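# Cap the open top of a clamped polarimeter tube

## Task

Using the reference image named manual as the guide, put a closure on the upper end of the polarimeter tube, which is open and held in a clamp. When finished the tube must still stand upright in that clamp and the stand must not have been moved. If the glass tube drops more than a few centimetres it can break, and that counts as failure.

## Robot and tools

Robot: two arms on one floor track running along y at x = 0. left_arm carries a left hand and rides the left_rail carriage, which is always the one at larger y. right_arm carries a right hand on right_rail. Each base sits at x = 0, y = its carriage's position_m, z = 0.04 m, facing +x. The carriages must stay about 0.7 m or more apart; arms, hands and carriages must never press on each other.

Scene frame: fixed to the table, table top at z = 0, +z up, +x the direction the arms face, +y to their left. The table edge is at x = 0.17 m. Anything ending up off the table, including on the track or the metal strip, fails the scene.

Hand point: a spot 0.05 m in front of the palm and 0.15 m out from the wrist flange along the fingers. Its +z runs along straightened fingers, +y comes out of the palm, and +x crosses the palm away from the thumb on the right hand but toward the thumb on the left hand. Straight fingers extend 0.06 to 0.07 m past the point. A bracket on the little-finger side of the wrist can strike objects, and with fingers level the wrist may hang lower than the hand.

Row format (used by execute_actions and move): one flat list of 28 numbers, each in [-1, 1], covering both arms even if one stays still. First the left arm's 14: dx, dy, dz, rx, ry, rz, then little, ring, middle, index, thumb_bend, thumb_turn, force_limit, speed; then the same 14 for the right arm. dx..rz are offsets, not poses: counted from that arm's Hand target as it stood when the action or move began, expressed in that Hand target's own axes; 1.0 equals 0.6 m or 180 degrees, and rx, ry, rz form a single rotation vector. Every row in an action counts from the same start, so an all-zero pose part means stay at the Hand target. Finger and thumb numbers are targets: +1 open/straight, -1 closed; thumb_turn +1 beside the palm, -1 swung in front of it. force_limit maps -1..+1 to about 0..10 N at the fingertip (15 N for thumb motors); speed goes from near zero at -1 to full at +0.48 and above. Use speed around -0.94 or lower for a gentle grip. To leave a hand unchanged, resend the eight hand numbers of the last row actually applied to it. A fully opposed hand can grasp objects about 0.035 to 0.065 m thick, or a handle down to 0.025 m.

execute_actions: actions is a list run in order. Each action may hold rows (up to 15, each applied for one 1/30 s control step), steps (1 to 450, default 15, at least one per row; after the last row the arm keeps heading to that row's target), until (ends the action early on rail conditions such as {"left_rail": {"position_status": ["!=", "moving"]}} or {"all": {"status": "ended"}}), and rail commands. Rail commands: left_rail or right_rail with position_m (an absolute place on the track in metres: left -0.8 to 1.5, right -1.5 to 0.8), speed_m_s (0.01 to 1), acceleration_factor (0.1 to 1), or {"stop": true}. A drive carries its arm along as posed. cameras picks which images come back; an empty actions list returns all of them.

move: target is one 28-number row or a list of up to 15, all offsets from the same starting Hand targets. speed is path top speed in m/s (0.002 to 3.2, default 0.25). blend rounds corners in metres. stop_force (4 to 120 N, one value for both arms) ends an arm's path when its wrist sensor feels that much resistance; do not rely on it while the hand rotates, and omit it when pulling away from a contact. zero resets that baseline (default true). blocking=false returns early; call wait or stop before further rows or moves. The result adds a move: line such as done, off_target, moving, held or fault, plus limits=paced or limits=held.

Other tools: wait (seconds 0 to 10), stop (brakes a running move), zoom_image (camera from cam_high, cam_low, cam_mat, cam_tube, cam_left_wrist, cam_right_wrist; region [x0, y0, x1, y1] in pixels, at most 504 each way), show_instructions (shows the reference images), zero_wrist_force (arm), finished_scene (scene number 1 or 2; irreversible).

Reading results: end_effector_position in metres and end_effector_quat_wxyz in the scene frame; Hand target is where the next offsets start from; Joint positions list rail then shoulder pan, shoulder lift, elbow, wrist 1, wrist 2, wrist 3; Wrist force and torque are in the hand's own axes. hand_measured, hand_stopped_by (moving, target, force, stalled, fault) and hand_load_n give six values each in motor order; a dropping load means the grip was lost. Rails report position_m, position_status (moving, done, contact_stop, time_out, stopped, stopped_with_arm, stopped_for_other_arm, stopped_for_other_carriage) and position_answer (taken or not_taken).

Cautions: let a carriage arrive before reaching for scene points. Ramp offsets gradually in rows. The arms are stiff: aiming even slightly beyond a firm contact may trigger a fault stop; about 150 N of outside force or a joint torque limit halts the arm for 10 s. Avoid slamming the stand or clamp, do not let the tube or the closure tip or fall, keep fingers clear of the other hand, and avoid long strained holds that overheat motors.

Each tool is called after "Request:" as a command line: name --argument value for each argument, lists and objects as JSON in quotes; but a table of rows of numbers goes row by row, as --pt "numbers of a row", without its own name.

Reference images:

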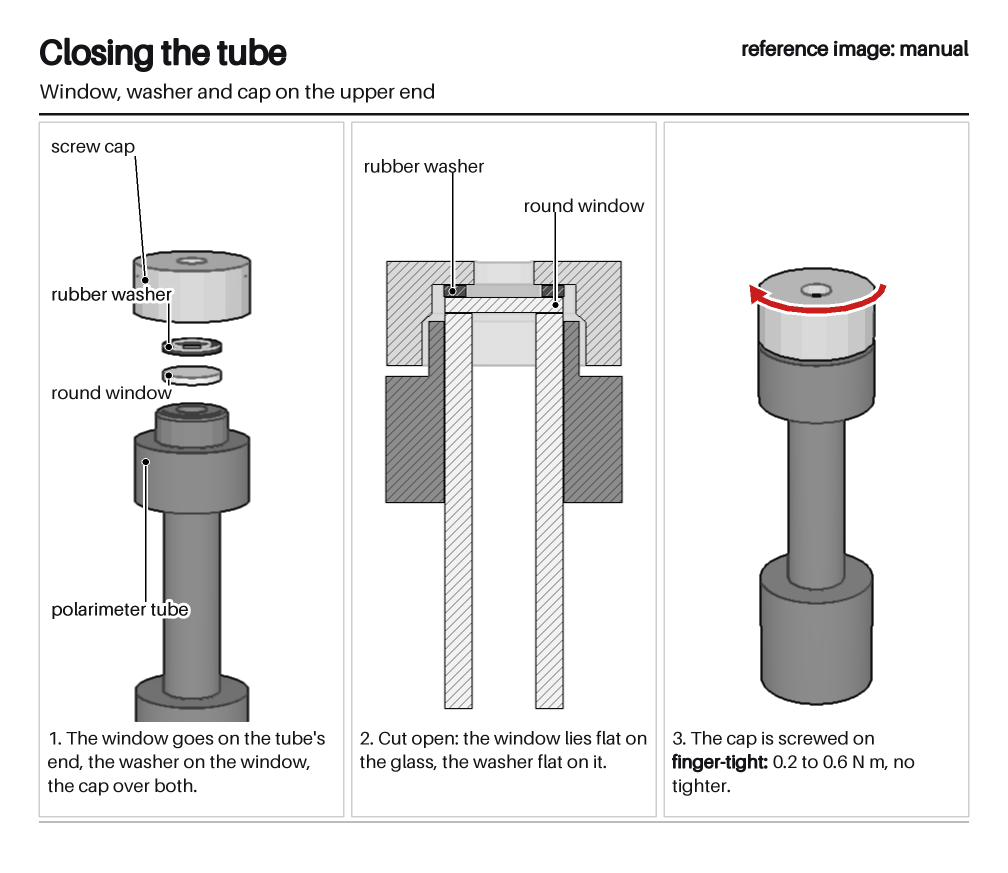

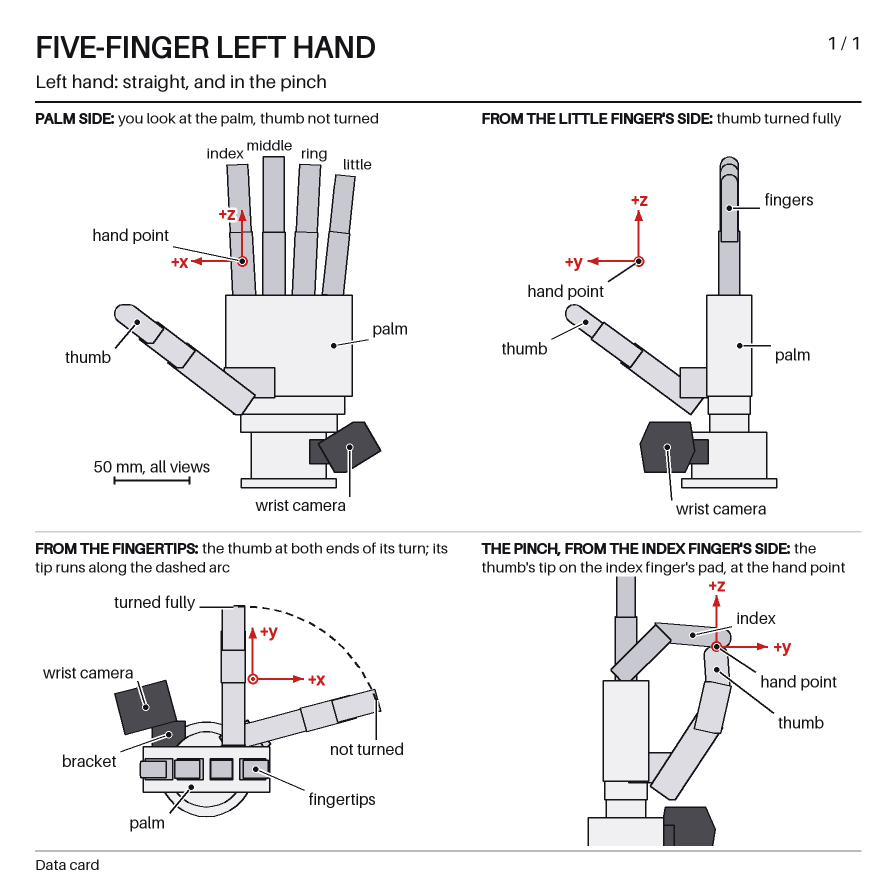

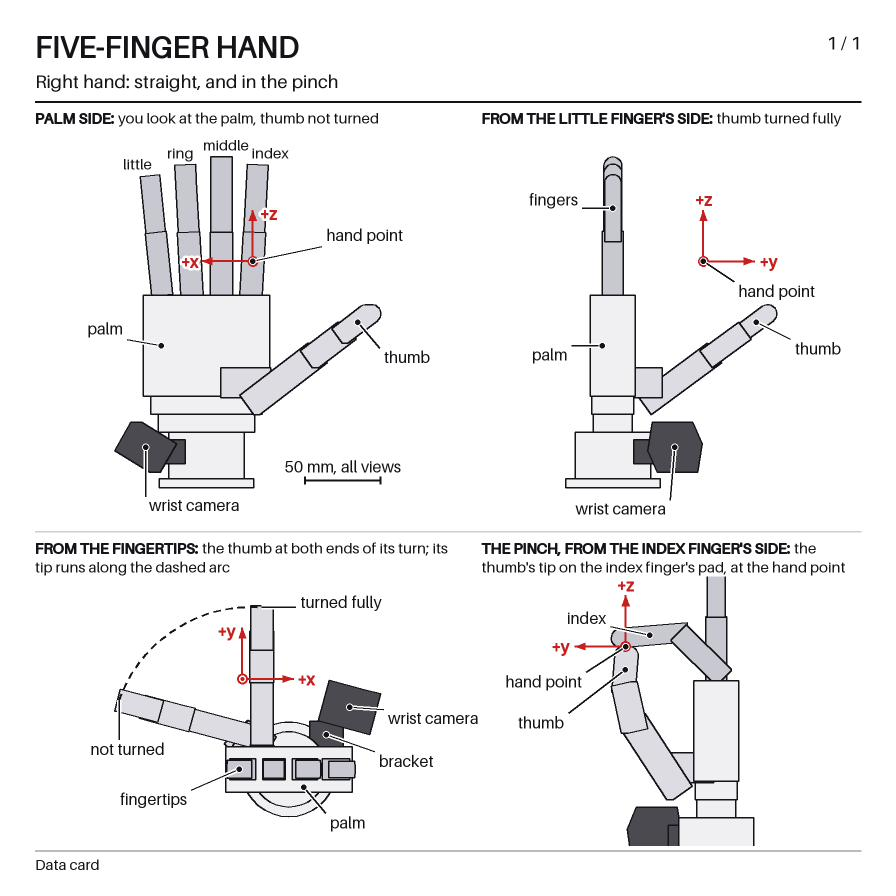

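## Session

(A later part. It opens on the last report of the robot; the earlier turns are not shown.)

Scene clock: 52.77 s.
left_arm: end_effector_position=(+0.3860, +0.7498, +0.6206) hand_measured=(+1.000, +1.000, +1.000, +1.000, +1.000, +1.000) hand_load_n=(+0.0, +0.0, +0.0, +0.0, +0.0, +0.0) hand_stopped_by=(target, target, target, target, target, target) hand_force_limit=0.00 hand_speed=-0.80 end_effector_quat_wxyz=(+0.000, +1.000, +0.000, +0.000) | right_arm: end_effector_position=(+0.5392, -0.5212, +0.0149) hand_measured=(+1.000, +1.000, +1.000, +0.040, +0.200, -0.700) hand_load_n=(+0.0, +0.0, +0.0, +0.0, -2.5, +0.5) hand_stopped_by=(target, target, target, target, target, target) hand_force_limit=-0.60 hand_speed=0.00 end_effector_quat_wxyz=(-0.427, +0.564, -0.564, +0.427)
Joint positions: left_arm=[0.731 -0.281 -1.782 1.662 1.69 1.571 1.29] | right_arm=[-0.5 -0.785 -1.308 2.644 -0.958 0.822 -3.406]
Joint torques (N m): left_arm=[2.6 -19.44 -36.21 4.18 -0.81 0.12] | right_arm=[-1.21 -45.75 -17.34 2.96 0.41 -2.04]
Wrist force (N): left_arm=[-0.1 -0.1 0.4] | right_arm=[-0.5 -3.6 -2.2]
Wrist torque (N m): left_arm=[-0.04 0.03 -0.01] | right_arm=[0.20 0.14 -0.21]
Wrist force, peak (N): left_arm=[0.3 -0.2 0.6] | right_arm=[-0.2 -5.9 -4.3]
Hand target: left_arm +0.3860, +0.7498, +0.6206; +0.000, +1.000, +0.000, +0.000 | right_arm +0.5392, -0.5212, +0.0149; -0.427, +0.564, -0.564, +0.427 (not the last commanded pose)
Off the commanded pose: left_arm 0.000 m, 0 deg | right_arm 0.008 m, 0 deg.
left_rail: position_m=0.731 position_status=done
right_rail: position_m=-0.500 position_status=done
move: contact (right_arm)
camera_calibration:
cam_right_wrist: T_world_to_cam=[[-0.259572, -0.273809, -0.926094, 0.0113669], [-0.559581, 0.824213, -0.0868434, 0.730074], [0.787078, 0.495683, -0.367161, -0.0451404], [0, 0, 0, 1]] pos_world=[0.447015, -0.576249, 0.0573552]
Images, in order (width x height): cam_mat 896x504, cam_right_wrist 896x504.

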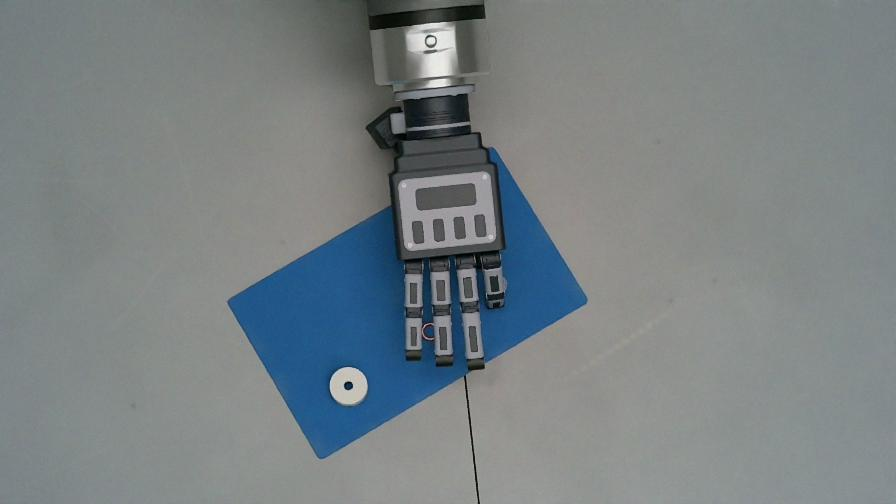

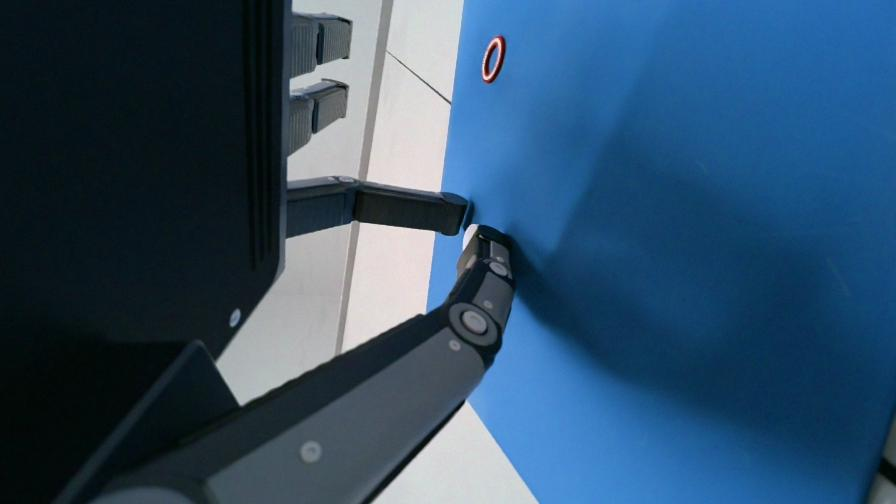

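Request:
move --target '[0,0,0,0,0,0,1,1,1,1,1,1,0,-0.8,0,0,0,-0.00833,0,0,1,1,1,0.04,0.2,-0.7,-0.6,0]' --speed 0.05 --cameras '["cam_right_wrist"]'

Request:
zoom_image --camera "cam_right_wrist" --region '[420, 170, 540, 270]'

Scene clock: 55.10 s.
left_arm: end_effector_position=(+0.3860, +0.7498, +0.6206) hand_measured=(+1.000, +1.000, +1.000, +1.000, +1.000, +1.000) hand_load_n=(+0.0, +0.5, +0.0, +0.0, +0.0, +0.0) hand_stopped_by=(target, target, target, target, target, target) hand_force_limit=0.00 hand_speed=-0.80 end_effector_quat_wxyz=(+0.000, +1.000, +0.000, +0.000) | right_arm: end_effector_position=(+0.5392, -0.5212, +0.0149) hand_measured=(+1.000, +1.000, +1.000, +0.040, +0.200, -0.700) hand_load_n=(+0.0, +0.0, +0.0, +0.0, -2.0, +0.0) hand_stopped_by=(target, target, target, target, target, target) hand_force_limit=-0.60 hand_speed=0.00 end_effector_quat_wxyz=(-0.420, +0.569, -0.569, +0.420)
Joint positions: left_arm=[0.731 -0.281 -1.782 1.662 1.69 1.571 1.29] | right_arm=[-0.5 -0.776 -1.318 2.63 -0.903 0.838 -3.424]
Joint torques (N m): left_arm=[0.77 -19.68 -36.34 4.34 -0.9 0.03] | right_arm=[11.08 -49.07 -17.02 4.91 1.8 -3.74]
Wrist force (N): left_arm=[0.3 0.0 -0.2] | right_arm=[0.1 -2.1 0.4]
Wrist torque (N m): left_arm=[0.00 -0.05 0.02] | right_arm=[0.22 0.03 0.00]
Wrist force, peak (N): left_arm=[0.6 0.5 0.1] | right_arm=[0.0 -3.8 -2.2]
Hand target: left_arm +0.3860, +0.7498, +0.6206; +0.000, +1.000, +0.000, +0.000 | right_arm +0.5392, -0.5212, +0.0149; -0.420, +0.569, -0.569, +0.420
Off the commanded pose: left_arm 0.000 m, 0 deg | right_arm 0.000 m, 0 deg.
left_rail: position_m=0.731 position_status=done
right_rail: position_m=-0.500 position_status=done
move: done
camera_calibration:
cam_right_wrist: T_world_to_cam=[[-0.283565, -0.273788, -0.919038, 0.0241736], [-0.561718, 0.824172, -0.0722111, 0.730961], [0.777216, 0.495763, -0.387497, -0.0394737], [0, 0, 0, 1]] pos_world=[0.448128, -0.576249, 0.059704]
Images, in order (width x height): cam_right_wrist 896x504.

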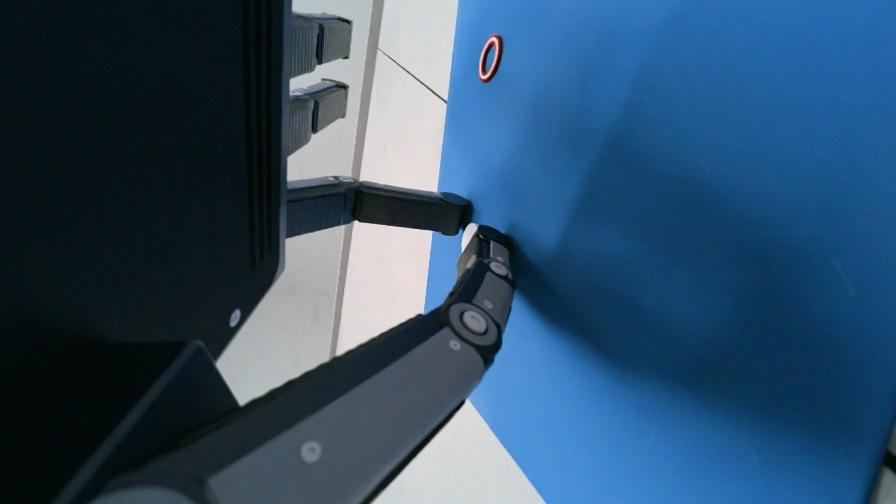

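Scaled by 4.200.

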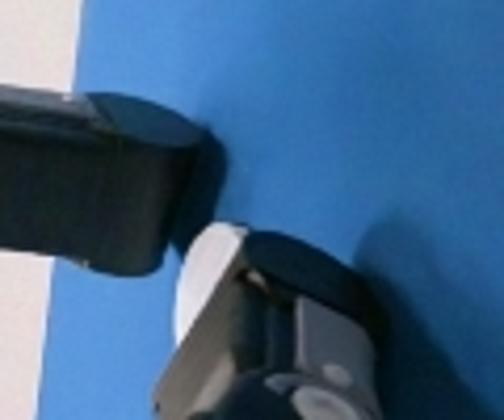

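Request:
execute_actions --actions '[{"rows": [[0,0,0,0,0,0,1,1,1,1,1,1,0,-0.8,0,0,0,0,0,0,1,1,1,-0.3,0.2,-0.7,-0.7,-0.94]], "steps": 60}]' --cameras '["cam_right_wrist"]'

Request:
zoom_image --camera "cam_right_wrist" --region '[420, 170, 540, 270]'

Scene clock: 57.70 s.
left_arm: end_effector_position=(+0.3860, +0.7498, +0.6206) hand_measured=(+1.000, +1.000, +1.000, +1.000, +1.000, +1.000) hand_load_n=(+0.0, +0.0, +0.0, +0.0, +0.0, +0.0) hand_stopped_by=(target, target, target, target, target, target) hand_force_limit=0.00 hand_speed=-0.80 end_effector_quat_wxyz=(+0.000, +1.000, +0.000, +0.000) | right_arm: end_effector_position=(+0.5392, -0.5212, +0.0149) hand_measured=(+1.000, +1.000, +1.000, -0.150, +0.200, -0.700) hand_load_n=(+0.0, +0.5, +0.0, +1.5, -1.5, +0.0) hand_stopped_by=(target, target, target, force, target, target) hand_force_limit=-0.70 hand_speed=-0.94 end_effector_quat_wxyz=(-0.420, +0.569, -0.569, +0.420)
Joint positions: left_arm=[0.731 -0.281 -1.782 1.662 1.69 1.571 1.29] | right_arm=[-0.5 -0.776 -1.318 2.63 -0.903 0.838 -3.424]
Joint torques (N m): left_arm=[0.43 -19.46 -36.26 4.41 -0.9 -0.02] | right_arm=[9.55 -45.63 -14.81 3.2 2.28 -3.63]
Wrist force (N): left_arm=[0.2 0.0 0.3] | right_arm=[0.1 -2.5 1.0]
Wrist torque (N m): left_arm=[0.00 -0.02 0.01] | right_arm=[0.24 0.03 0.01]
Wrist force, peak (N): left_arm=[0.3 -0.4 0.4] | right_arm=[0.2 -4.1 0.5]
Hand target: left_arm +0.3860, +0.7498, +0.6206; +0.000, +1.000, +0.000, +0.000 | right_arm +0.5392, -0.5212, +0.0149; -0.420, +0.569, -0.569, +0.420
Off the commanded pose: left_arm 0.000 m, 0 deg | right_arm 0.000 m, 0 deg.
left_rail: position_m=0.731 position_status=done
right_rail: position_m=-0.500 position_status=done
camera_calibration:
cam_right_wrist: T_world_to_cam=[[-0.28371, -0.27377, -0.918999, 0.0242466], [-0.561634, 0.824234, -0.0721541, 0.730956], [0.777223, 0.49567, -0.387602, -0.0395247], [0, 0, 0, 1]] pos_world=[0.448128, -0.576249, 0.0597042]
Images, in order (width x height): cam_right_wrist 896x504.

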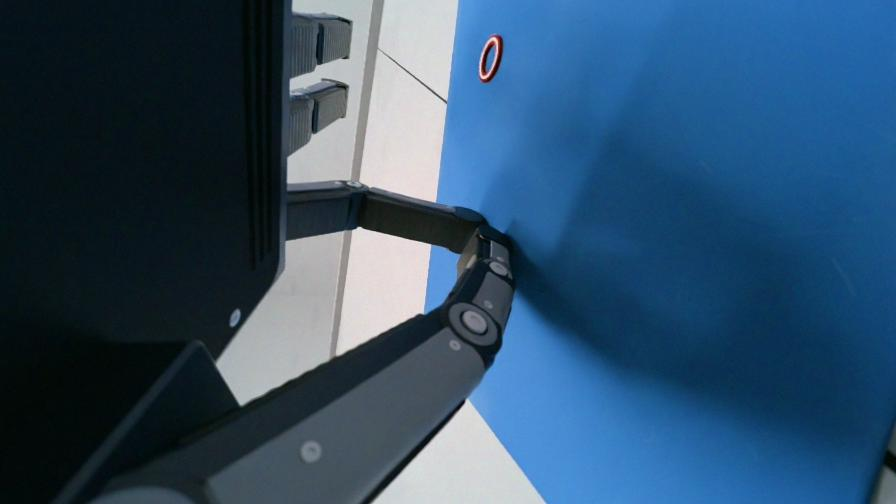

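Scaled by 4.200.

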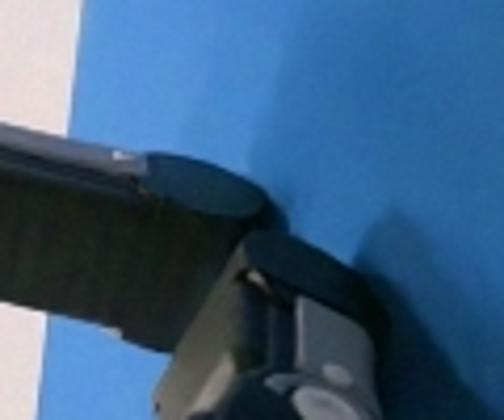

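Request:
move --target '[0,0,0,0,0,0,1,1,1,1,1,1,0,-0.8,0,-0.0241,-0.0068,0,0,0,1,1,1,-0.3,0.2,-0.7,-0.7,-0.94]' --speed 0.02 --cameras '["cam_right_wrist", "cam_mat"]'

Request:
zoom_image --camera "cam_right_wrist" --region '[400, 150, 580, 290]'

Scene clock: 59.47 s.
left_arm: end_effector_position=(+0.3860, +0.7498, +0.6206) hand_measured=(+1.000, +1.000, +1.000, +1.000, +1.000, +1.000) hand_load_n=(+0.0, +0.0, +0.0, +0.0, +0.0, +0.0) hand_stopped_by=(target, target, target, target, target, target) hand_force_limit=0.00 hand_speed=-0.80 end_effector_quat_wxyz=(+0.000, +1.000, +0.000, +0.000) | right_arm: end_effector_position=(+0.5396, -0.5211, +0.0298) hand_measured=(+1.000, +1.000, +1.000, -0.152, +0.200, -0.700) hand_load_n=(+0.0, +0.0, +0.0, +0.0, +0.0, +0.0) hand_stopped_by=(target, target, target, force, target, target) hand_force_limit=-0.70 hand_speed=-0.94 end_effector_quat_wxyz=(-0.420, +0.569, -0.569, +0.420)
Joint positions: left_arm=[0.731 -0.281 -1.782 1.662 1.69 1.571 1.29] | right_arm=[-0.5 -0.775 -1.365 2.625 -0.851 0.839 -3.423]
Joint torques (N m): left_arm=[3.71 -19.19 -36.35 4.11 -0.94 0.2] | right_arm=[8.24 -51.5 -20.27 3.11 1.75 0.97]
Wrist force (N): left_arm=[0.3 0.2 -0.1] | right_arm=[0.1 0.0 0.6]
Wrist torque (N m): left_arm=[0.04 -0.05 0.01] | right_arm=[0.23 0.04 -0.05]
Wrist force, peak (N): left_arm=[0.7 0.0 0.0] | right_arm=[0.1 -4.0 0.4]
Hand target: left_arm +0.3860, +0.7498, +0.6206; +0.000, +1.000, +0.000, +0.000 | right_arm +0.5396, -0.5212, +0.0299; -0.420, +0.569, -0.569, +0.420
Off the commanded pose: left_arm 0.000 m, 0 deg | right_arm 0.000 m, 0 deg.
left_rail: position_m=0.731 position_status=done
right_rail: position_m=-0.500 position_status=done
move: done
camera_calibration:
cam_right_wrist: T_world_to_cam=[[-0.283704, -0.273735, -0.919011, 0.0380992], [-0.56169, 0.8242, -0.0720974, 0.732175], [0.777185, 0.495745, -0.387583, -0.0340505], [0, 0, 0, 1]] pos_world=[0.448528, -0.576149, 0.0746042]
Images, in order (width x height): cam_mat 896x504, cam_right_wrist 896x504.

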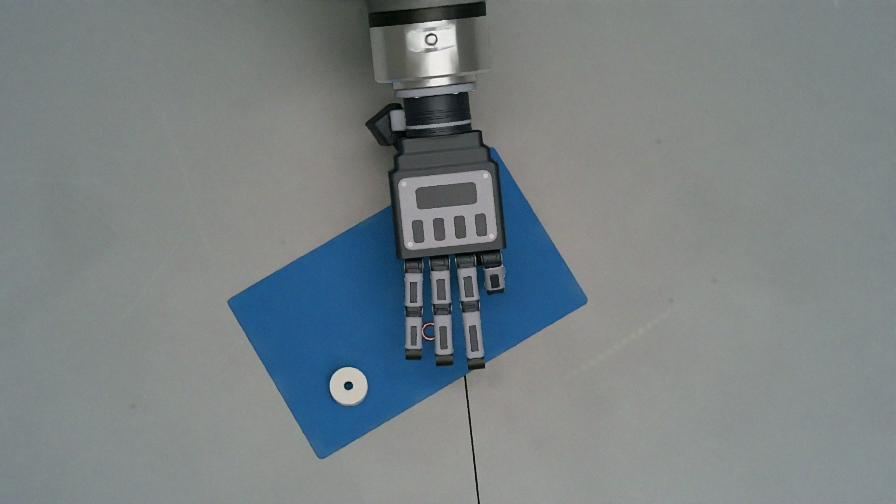

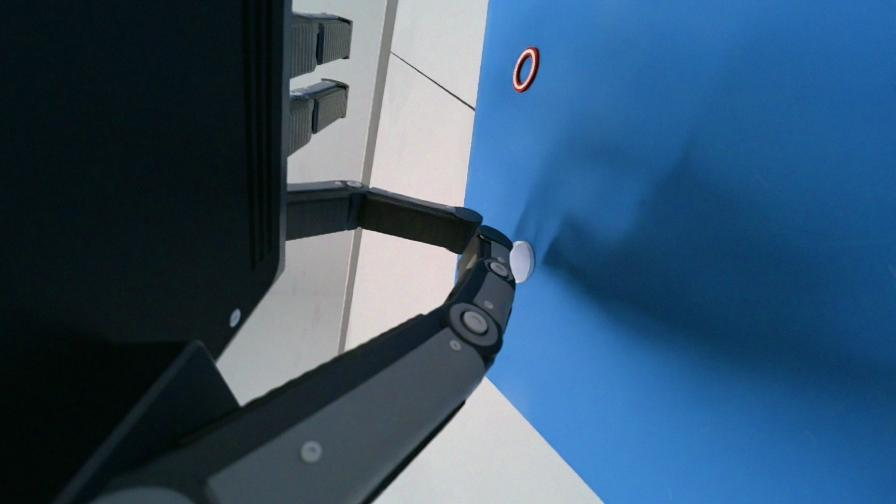

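Scaled by 2.800.

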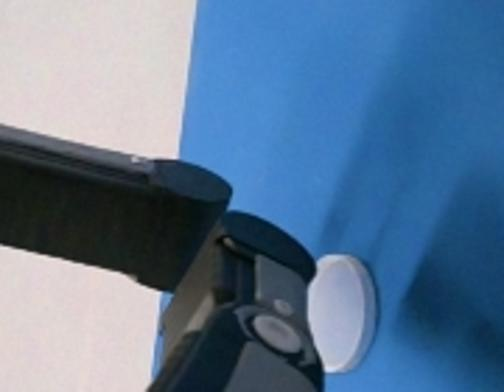

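Request:
move --target '[0,0,0,0,0,0,1,1,1,1,1,1,0,-0.8,0,-0.0642,-0.018,0.00833,0,0,1,1,1,0.04,0.2,-0.45,-0.7,-0.3]' --speed 0.15 --cameras '["cam_right_wrist"]'

Request:
zoom_image --camera "cam_right_wrist" --region '[400, 150, 580, 290]'

Scene clock: 64.53 s.
left_arm: end_effector_position=(+0.3860, +0.7498, +0.6206) hand_measured=(+1.000, +1.000, +1.000, +1.000, +1.000, +1.000) hand_load_n=(+0.0, +0.0, +0.0, +0.0, +0.0, +0.0) hand_stopped_by=(target, target, target, target, target, target) hand_force_limit=0.00 hand_speed=-0.80 end_effector_quat_wxyz=(+0.000, +1.000, +0.000, +0.000) | right_arm: end_effector_position=(+0.5406, -0.5212, +0.0698) hand_measured=(+1.000, +1.000, +1.000, +0.040, +0.200, -0.450) hand_load_n=(+0.0, +0.0, +0.0, +0.0, +0.0, +0.0) hand_stopped_by=(target, target, target, target, target, target) hand_force_limit=-0.70 hand_speed=-0.30 end_effector_quat_wxyz=(-0.427, +0.564, -0.564, +0.427)
Joint positions: left_arm=[0.731 -0.281 -1.782 1.662 1.69 1.571 1.29] | right_arm=[-0.5 -0.781 -1.481 2.621 -0.763 0.826 -3.404]
Joint torques (N m): left_arm=[1.12 -18.59 -35.88 4.37 -0.95 0.14] | right_arm=[-10.31 -46.41 -24.52 2.82 -2.99 3.76]
Wrist force (N): left_arm=[0.3 0.2 0.2] | right_arm=[0.1 0.1 0.9]
Wrist torque (N m): left_arm=[0.02 -0.04 0.02] | right_arm=[0.23 0.02 -0.23]
Wrist force, peak (N): left_arm=[0.4 -0.4 0.4] | right_arm=[-0.1 0.4 1.2]
Hand target: left_arm +0.3860, +0.7498, +0.6206; +0.000, +1.000, +0.000, +0.000 | right_arm +0.5406, -0.5212, +0.0699; -0.427, +0.564, -0.564, +0.427
Off the commanded pose: left_arm 0.000 m, 0 deg | right_arm 0.000 m, 0 deg.
left_rail: position_m=0.731 position_status=done
right_rail: position_m=-0.500 position_status=done
move: done
camera_calibration:
cam_right_wrist: T_world_to_cam=[[-0.259572, -0.273809, -0.926094, 0.0626262], [-0.559581, 0.824213, -0.0868434, 0.735599], [0.787078, 0.495683, -0.367161, -0.0262135], [0, 0, 0, 1]] pos_world=[0.448515, -0.576149, 0.112255]
Images, in order (width x height): cam_right_wrist 896x504.

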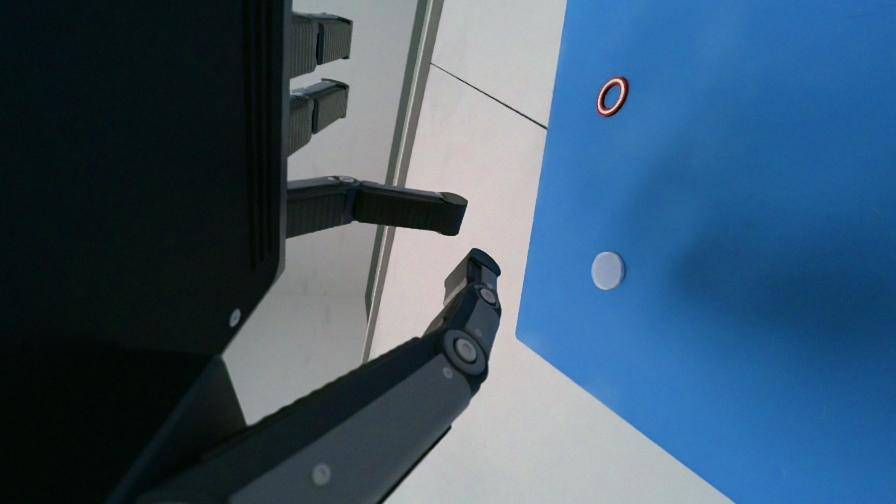

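Scaled by 2.800.

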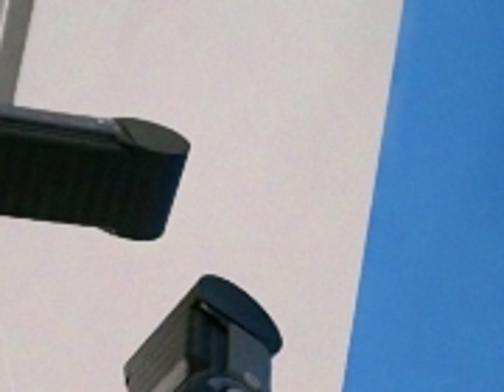

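Request:
move --target '[0,0,0,0,0,0,1,1,1,1,1,1,0,-0.8,-0.902,-0.181,-0.0952,0,0,0,1,1,1,0.0,0.2,-0.45,-0.7,-0.3]' --speed 0.35 --cameras '["cam_right_wrist", "cam_tube"]'

Request:
zoom_image --camera "cam_tube" --region '[600, 140, 850, 290]'

Request:
zoom_image --camera "cam_right_wrist" --region '[400, 150, 580, 290]'

Scene clock: 67.87 s.
left_arm: end_effector_position=(+0.3860, +0.7498, +0.6206) hand_measured=(+1.000, +1.000, +1.000, +1.000, +1.000, +1.000) hand_load_n=(+0.0, +0.0, +0.0, +0.0, +0.0, +0.0) hand_stopped_by=(target, target, target, target, target, target) hand_force_limit=0.00 hand_speed=-0.80 end_effector_quat_wxyz=(+0.000, +1.000, +0.000, +0.000) | right_arm: end_effector_position=(+0.5150, +0.0199, +0.1899) hand_measured=(+1.000, +1.000, +1.000, +0.000, +0.200, -0.450) hand_load_n=(+0.0, +0.0, +0.0, +0.0, +0.0, -0.5) hand_stopped_by=(target, target, target, target, target, target) hand_force_limit=-0.70 hand_speed=-0.30 end_effector_quat_wxyz=(-0.427, +0.564, -0.564, +0.427)
Joint positions: left_arm=[0.731 -0.281 -1.782 1.662 1.69 1.571 1.29] | right_arm=[-0.5 0.744 -1.322 2.055 -0.368 2.281 -2.897]
Joint torques (N m): left_arm=[2.87 -17.49 -36.79 4.13 -0.98 -0.27] | right_arm=[8.32 -33.61 -37.23 2.6 3.25 3.29]
Wrist force (N): left_arm=[0.5 0.0 0.3] | right_arm=[0.2 0.0 1.0]
Wrist torque (N m): left_arm=[-0.03 -0.06 0.03] | right_arm=[0.23 0.02 -0.18]
Wrist force, peak (N): left_arm=[0.4 0.5 0.3] | right_arm=[-1.9 -0.6 0.3]
Hand target: left_arm +0.3860, +0.7498, +0.6206; +0.000, +1.000, +0.000, +0.000 | right_arm +0.5150, +0.0200, +0.1899; -0.427, +0.564, -0.564, +0.427
Off the commanded pose: left_arm 0.000 m, 0 deg | right_arm 0.000 m, 0 deg.
left_rail: position_m=0.731 position_status=done
right_rail: position_m=-0.500 position_status=done
move: done
camera_calibration:
cam_right_wrist: T_world_to_cam=[[-0.259427, -0.27378, -0.926144, 0.315287], [-0.559717, 0.824122, -0.0868354, 0.285857], [0.787029, 0.495851, -0.367039, -0.230135], [0, 0, 0, 1]] pos_world=[0.422916, -0.0351496, 0.232355]
Images, in order (width x height): cam_tube 896x504, cam_right_wrist 896x504.

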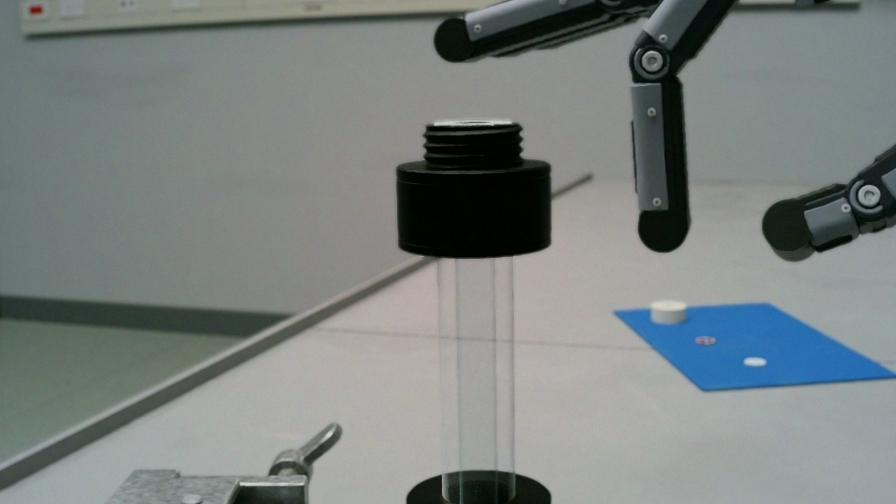

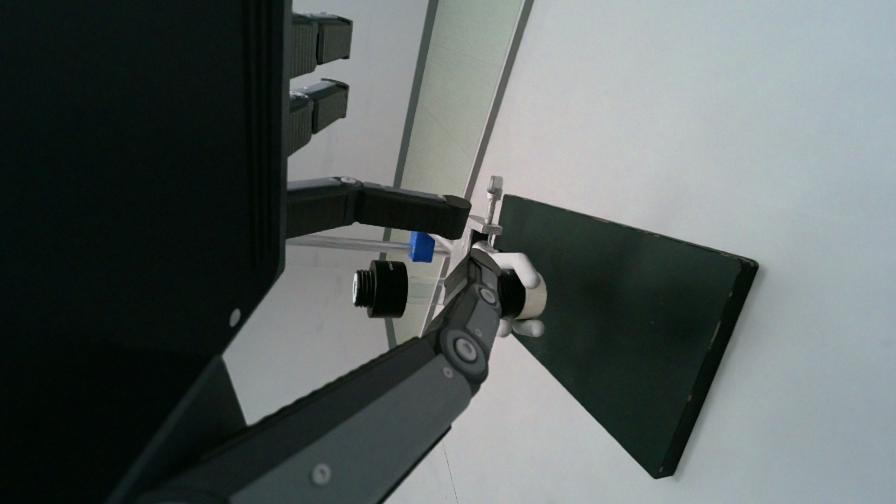

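Scaled by 2.016.

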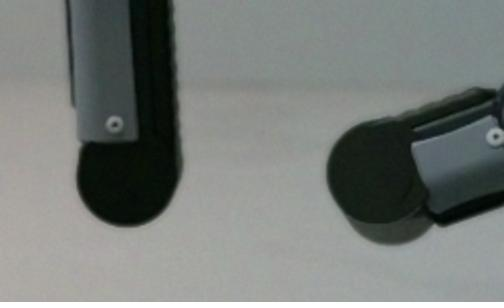

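Scaled by 2.800.

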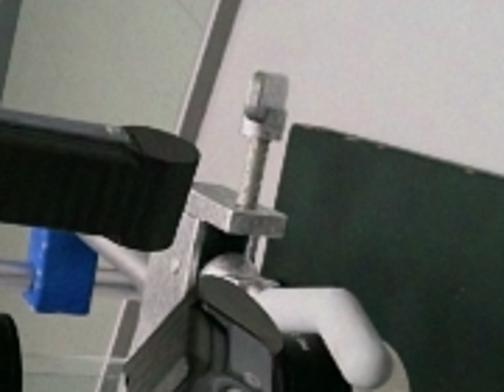

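Request:
execute_actions --actions '[{"rows": [[0,0,0,0,0,0,1,1,1,1,1,1,0,-0.8,0,0,0,0,0,0,1,1,0.0,1,0.27,-1,-0.6,0]], "steps": 30}]' --cameras '["cam_tube", "cam_right_wrist"]'

Request:
zoom_image --camera "cam_tube" --region '[600, 140, 850, 290]'

Request:
zoom_image --camera "cam_right_wrist" --region '[400, 130, 580, 270]'

Scene clock: 69.90 s.
left_arm: end_effector_position=(+0.3860, +0.7498, +0.6206) hand_measured=(+1.000, +1.000, +1.000, +1.000, +1.000, +1.000) hand_load_n=(+0.0, +0.0, +0.0, +0.0, +0.0, +0.0) hand_stopped_by=(target, target, target, target, target, target) hand_force_limit=0.00 hand_speed=-0.80 end_effector_quat_wxyz=(+0.000, +1.000, +0.000, +0.000) | right_arm: end_effector_position=(+0.5150, +0.0200, +0.1899) hand_measured=(+1.000, +1.000, +0.000, +1.000, +0.270, -1.000) hand_load_n=(+0.0, +0.0, +0.0, +0.0, +0.0, +0.0) hand_stopped_by=(target, target, target, target, target, target) hand_force_limit=-0.60 hand_speed=0.00 end_effector_quat_wxyz=(-0.427, +0.564, -0.564, +0.427)
Joint positions: left_arm=[0.731 -0.281 -1.782 1.662 1.69 1.571 1.29] | right_arm=[-0.5 0.744 -1.322 2.055 -0.368 2.281 -2.897]
Joint torques (N m): left_arm=[1.59 -18.31 -36.72 4.34 -0.96 0.04] | right_arm=[5.36 -31.14 -37.64 2.64 2.19 3.34]
Wrist force (N): left_arm=[0.2 0.1 0.2] | right_arm=[-0.2 0.0 0.9]
Wrist torque (N m): left_arm=[0.01 -0.02 0.00] | right_arm=[0.22 0.07 -0.20]
Wrist force, peak (N): left_arm=[0.2 0.1 -0.6] | right_arm=[-0.3 0.2 1.3]
Hand target: left_arm +0.3860, +0.7498, +0.6206; +0.000, +1.000, +0.000, +0.000 | right_arm +0.5150, +0.0200, +0.1899; -0.427, +0.564, -0.564, +0.427
Off the commanded pose: left_arm 0.000 m, 0 deg | right_arm 0.000 m, 0 deg.
left_rail: position_m=0.731 position_status=done
right_rail: position_m=-0.500 position_status=done
camera_calibration:
cam_right_wrist: T_world_to_cam=[[-0.259572, -0.273809, -0.926094, 0.315363], [-0.559581, 0.824213, -0.0868434, 0.285722], [0.787078, 0.495683, -0.367161, -0.230182], [0, 0, 0, 1]] pos_world=[0.422915, -0.0350492, 0.232355]
Images, in order (width x height): cam_tube 896x504, cam_right_wrist 896x504.

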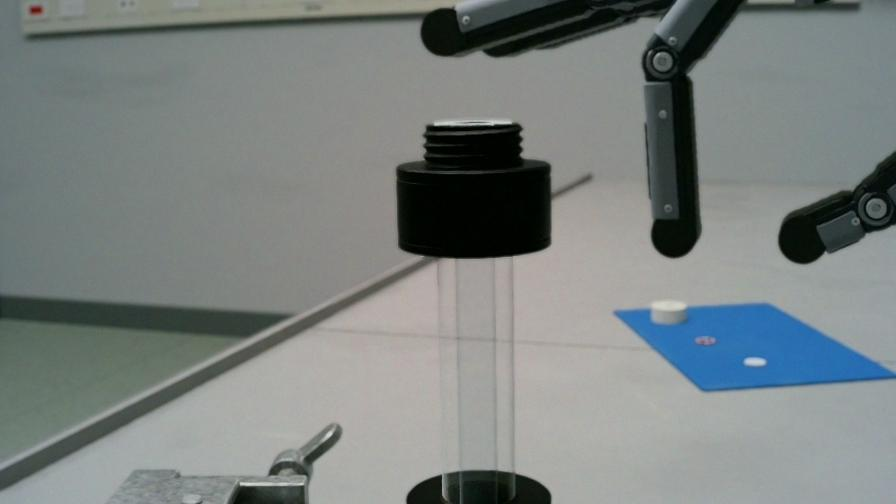

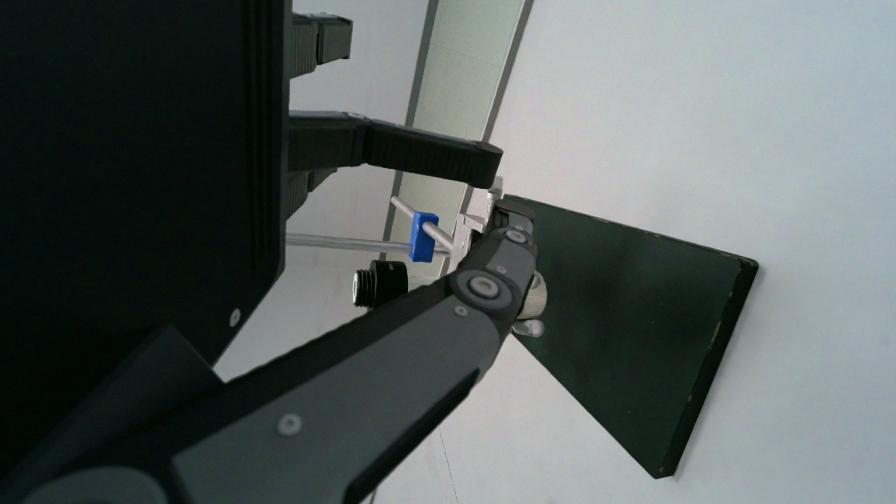

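Scaled by 2.016.

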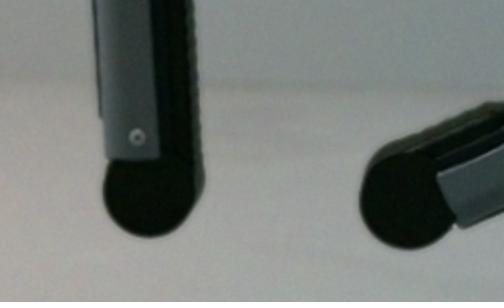

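Scaled by 2.800.

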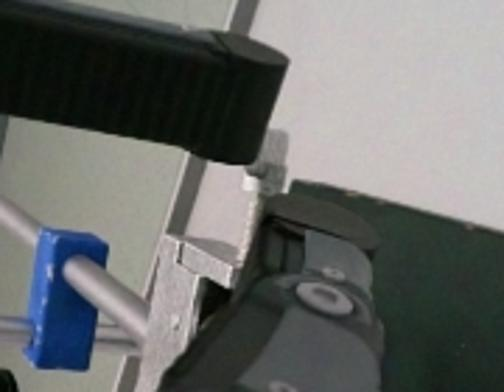

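Request:
move --target '[0,0,0,0,0,0,1,1,1,1,1,1,0,-0.8,0,0,0,0.0083,0,0,1,1,-0.09,1,0.27,-1,-0.6,0]' --speed 0.1 --cameras '["cam_tube", "cam_right_wrist"]'

Request:
zoom_image --camera "cam_tube" --region '[650, 190, 850, 290]'

Request:
zoom_image --camera "cam_right_wrist" --region '[400, 130, 580, 270]'

Scene clock: 72.47 s.
left_arm: end_effector_position=(+0.3860, +0.7498, +0.6206) hand_measured=(+1.000, +1.000, +1.000, +1.000, +1.000, +1.000) hand_load_n=(+0.0, +0.0, +0.0, +0.0, +0.0, +0.0) hand_stopped_by=(target, target, target, target, target, target) hand_force_limit=0.00 hand_speed=-0.80 end_effector_quat_wxyz=(+0.000, +1.000, +0.000, +0.000) | right_arm: end_effector_position=(+0.5150, +0.0200, +0.1899) hand_measured=(+1.000, +1.000, -0.090, +1.000, +0.270, -1.000) hand_load_n=(+0.0, -0.5, +0.0, +0.0, +0.0, +0.0) hand_stopped_by=(target, target, target, target, target, target) hand_force_limit=-0.60 hand_speed=0.00 end_effector_quat_wxyz=(-0.434, +0.558, -0.558, +0.434)
Joint positions: left_arm=[0.731 -0.281 -1.782 1.662 1.69 1.571 1.29] | right_arm=[-0.5 0.748 -1.323 2.068 -0.412 2.291 -2.917]
Joint torques (N m): left_arm=[-0.9 -19.09 -35.94 4.49 -0.65 -0.17] | right_arm=[9.85 -68.51 -23.87 -2.02 3.62 -3.57]
Wrist force (N): left_arm=[0.4 0.0 -0.3] | right_arm=[-0.2 0.2 1.1]
Wrist torque (N m): left_arm=[0.01 -0.06 0.02] | right_arm=[0.24 0.07 0.05]
Wrist force, peak (N): left_arm=[0.4 -0.1 0.8] | right_arm=[0.1 0.1 1.2]
Hand target: left_arm +0.3860, +0.7498, +0.6206; +0.000, +1.000, +0.000, +0.000 | right_arm +0.5150, +0.0200, +0.1899; -0.434, +0.558, -0.558, +0.434
Off the commanded pose: left_arm 0.000 m, 0 deg | right_arm 0.000 m, 0 deg.
left_rail: position_m=0.731 position_status=done
right_rail: position_m=-0.500 position_status=done
move: done
camera_calibration:
cam_right_wrist: T_world_to_cam=[[-0.235526, -0.273851, -0.932488, 0.30416], [-0.557159, 0.824201, -0.101323, 0.287112], [0.796305, 0.49568, -0.3467, -0.238853], [0, 0, 0, 1]] pos_world=[0.421804, -0.0349492, 0.229906]
Images, in order (width x height): cam_tube 896x504, cam_right_wrist 896x504.

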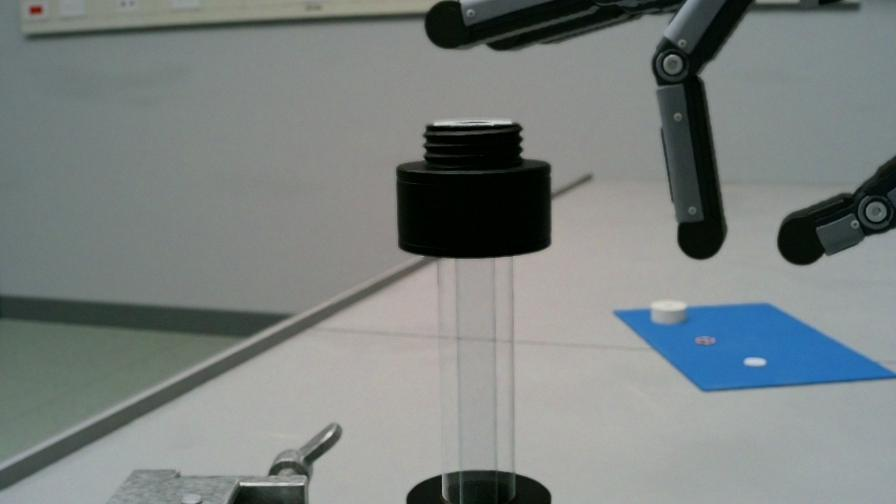

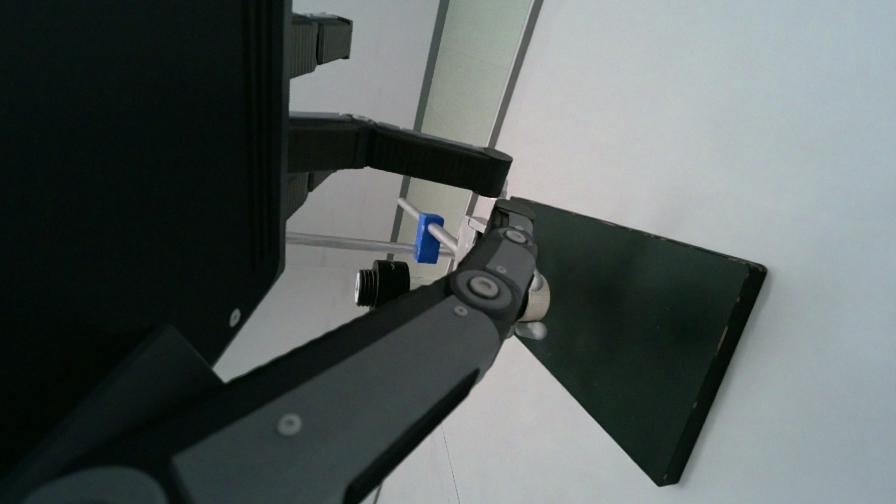

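Scaled by 2.520.

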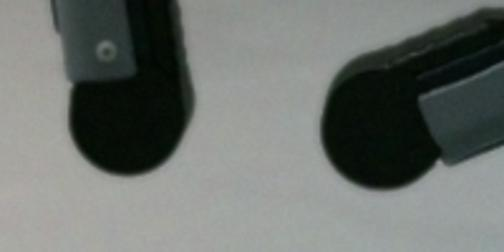

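Scaled by 2.800.

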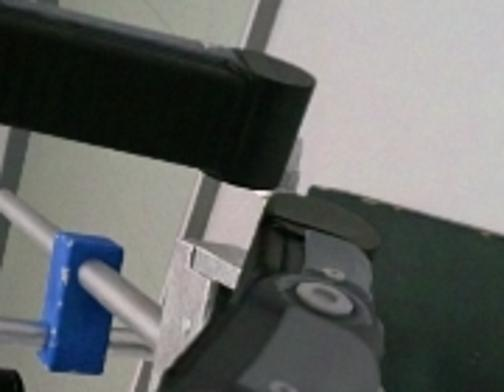

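Request:
move --target '[0,0,0,0,0,0,1,1,1,1,1,1,0,-0.8,0.87,0.1716,0.0692,0.0083,0,0,1,1,0.1,1,0.27,-1,-0.6,0]' --speed 0.35 --cameras '["cam_right_wrist", "cam_mat"]'

Request:
zoom_image --camera "cam_right_wrist" --region '[400, 130, 650, 330]'

Scene clock: 76.47 s.
left_arm: end_effector_position=(+0.3860, +0.7498, +0.6206) hand_measured=(+1.000, +1.000, +1.000, +1.000, +1.000, +1.000) hand_load_n=(+0.0, +0.0, +0.0, +0.0, +0.0, +0.0) hand_stopped_by=(target, target, target, target, target, target) hand_force_limit=0.00 hand_speed=-0.80 end_effector_quat_wxyz=(+0.000, +1.000, +0.000, +0.000) | right_arm: end_effector_position=(+0.5300, -0.5020, +0.0799) hand_measured=(+1.000, +1.000, +0.100, +1.000, +0.270, -1.000) hand_load_n=(+0.0, +0.0, +0.0, +0.0, +0.0, +0.0) hand_stopped_by=(target, target, target, target, target, target) hand_force_limit=-0.60 hand_speed=0.00 end_effector_quat_wxyz=(-0.441, +0.552, -0.552, +0.442)
Joint positions: left_arm=[0.731 -0.281 -1.782 1.662 1.69 1.571 1.29] | right_arm=[-0.5 -0.774 -1.528 2.675 -0.842 0.821 -3.353]
Joint torques (N m): left_arm=[1.91 -17.3 -35.98 4.3 -1.3 -0.19] | right_arm=[-13.85 0.48 -24.15 -2.55 -2.54 -4.23]
Wrist force (N): left_arm=[0.1 -0.1 0.0] | right_arm=[0.6 0.2 0.4]
Wrist torque (N m): left_arm=[-0.01 -0.02 0.01] | right_arm=[0.27 -0.04 0.07]
Wrist force, peak (N): left_arm=[0.4 0.2 0.4] | right_arm=[-1.8 -0.2 0.7]
Hand target: left_arm +0.3860, +0.7498, +0.6206; +0.000, +1.000, +0.000, +0.000 | right_arm +0.5300, -0.5020, +0.0799; -0.442, +0.552, -0.552, +0.442
Off the commanded pose: left_arm 0.000 m, 0 deg | right_arm 0.000 m, 0 deg.
left_rail: position_m=0.731 position_status=done
right_rail: position_m=-0.500 position_status=done
move: done
camera_calibration:
cam_right_wrist: T_world_to_cam=[[-0.211043, -0.273834, -0.938337, 0.0496459], [-0.554186, 0.824283, -0.115907, 0.714291], [0.805195, 0.495552, -0.325714, -0.0365951], [0, 0, 0, 1]] pos_world=[0.435794, -0.557049, 0.117457]
Images, in order (width x height): cam_mat 896x504, cam_right_wrist 896x504.

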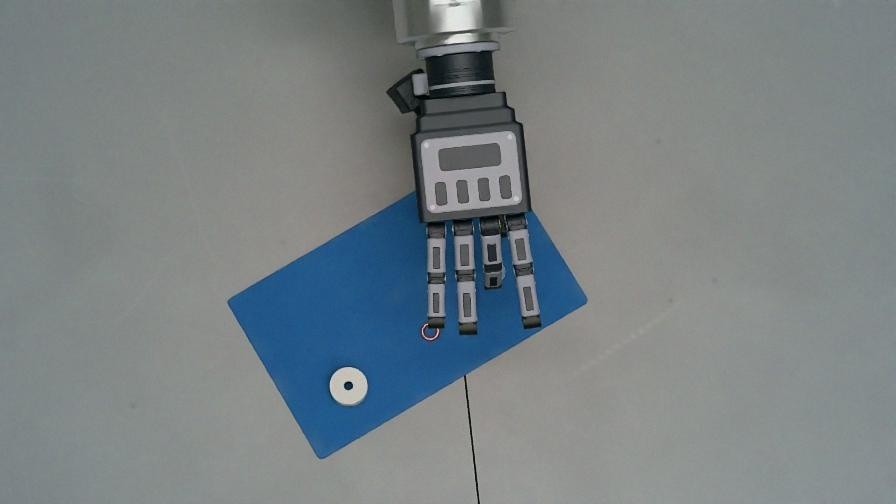

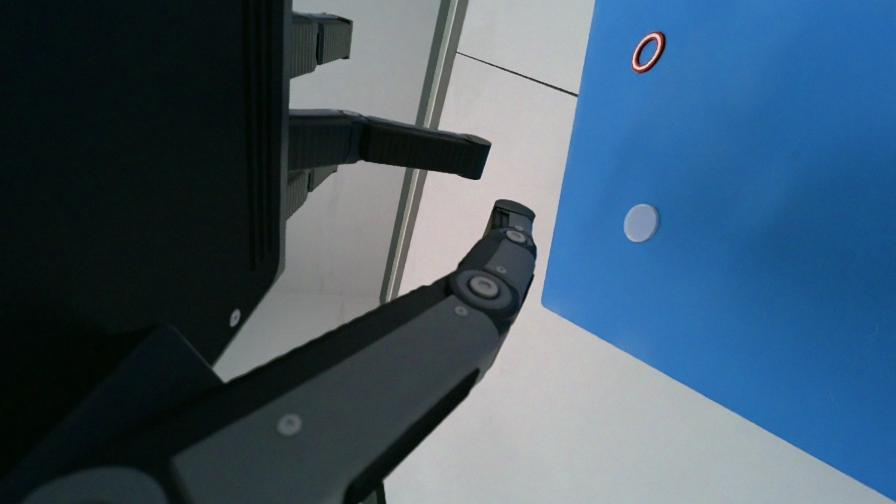

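Scaled by 2.016.

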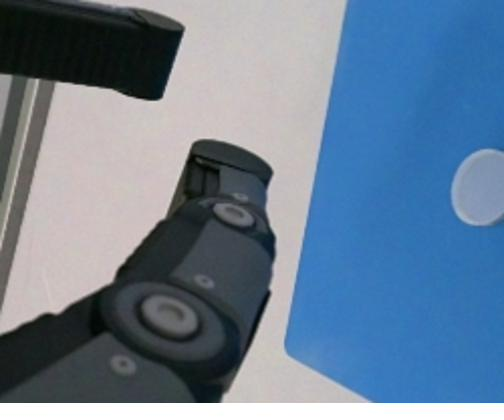

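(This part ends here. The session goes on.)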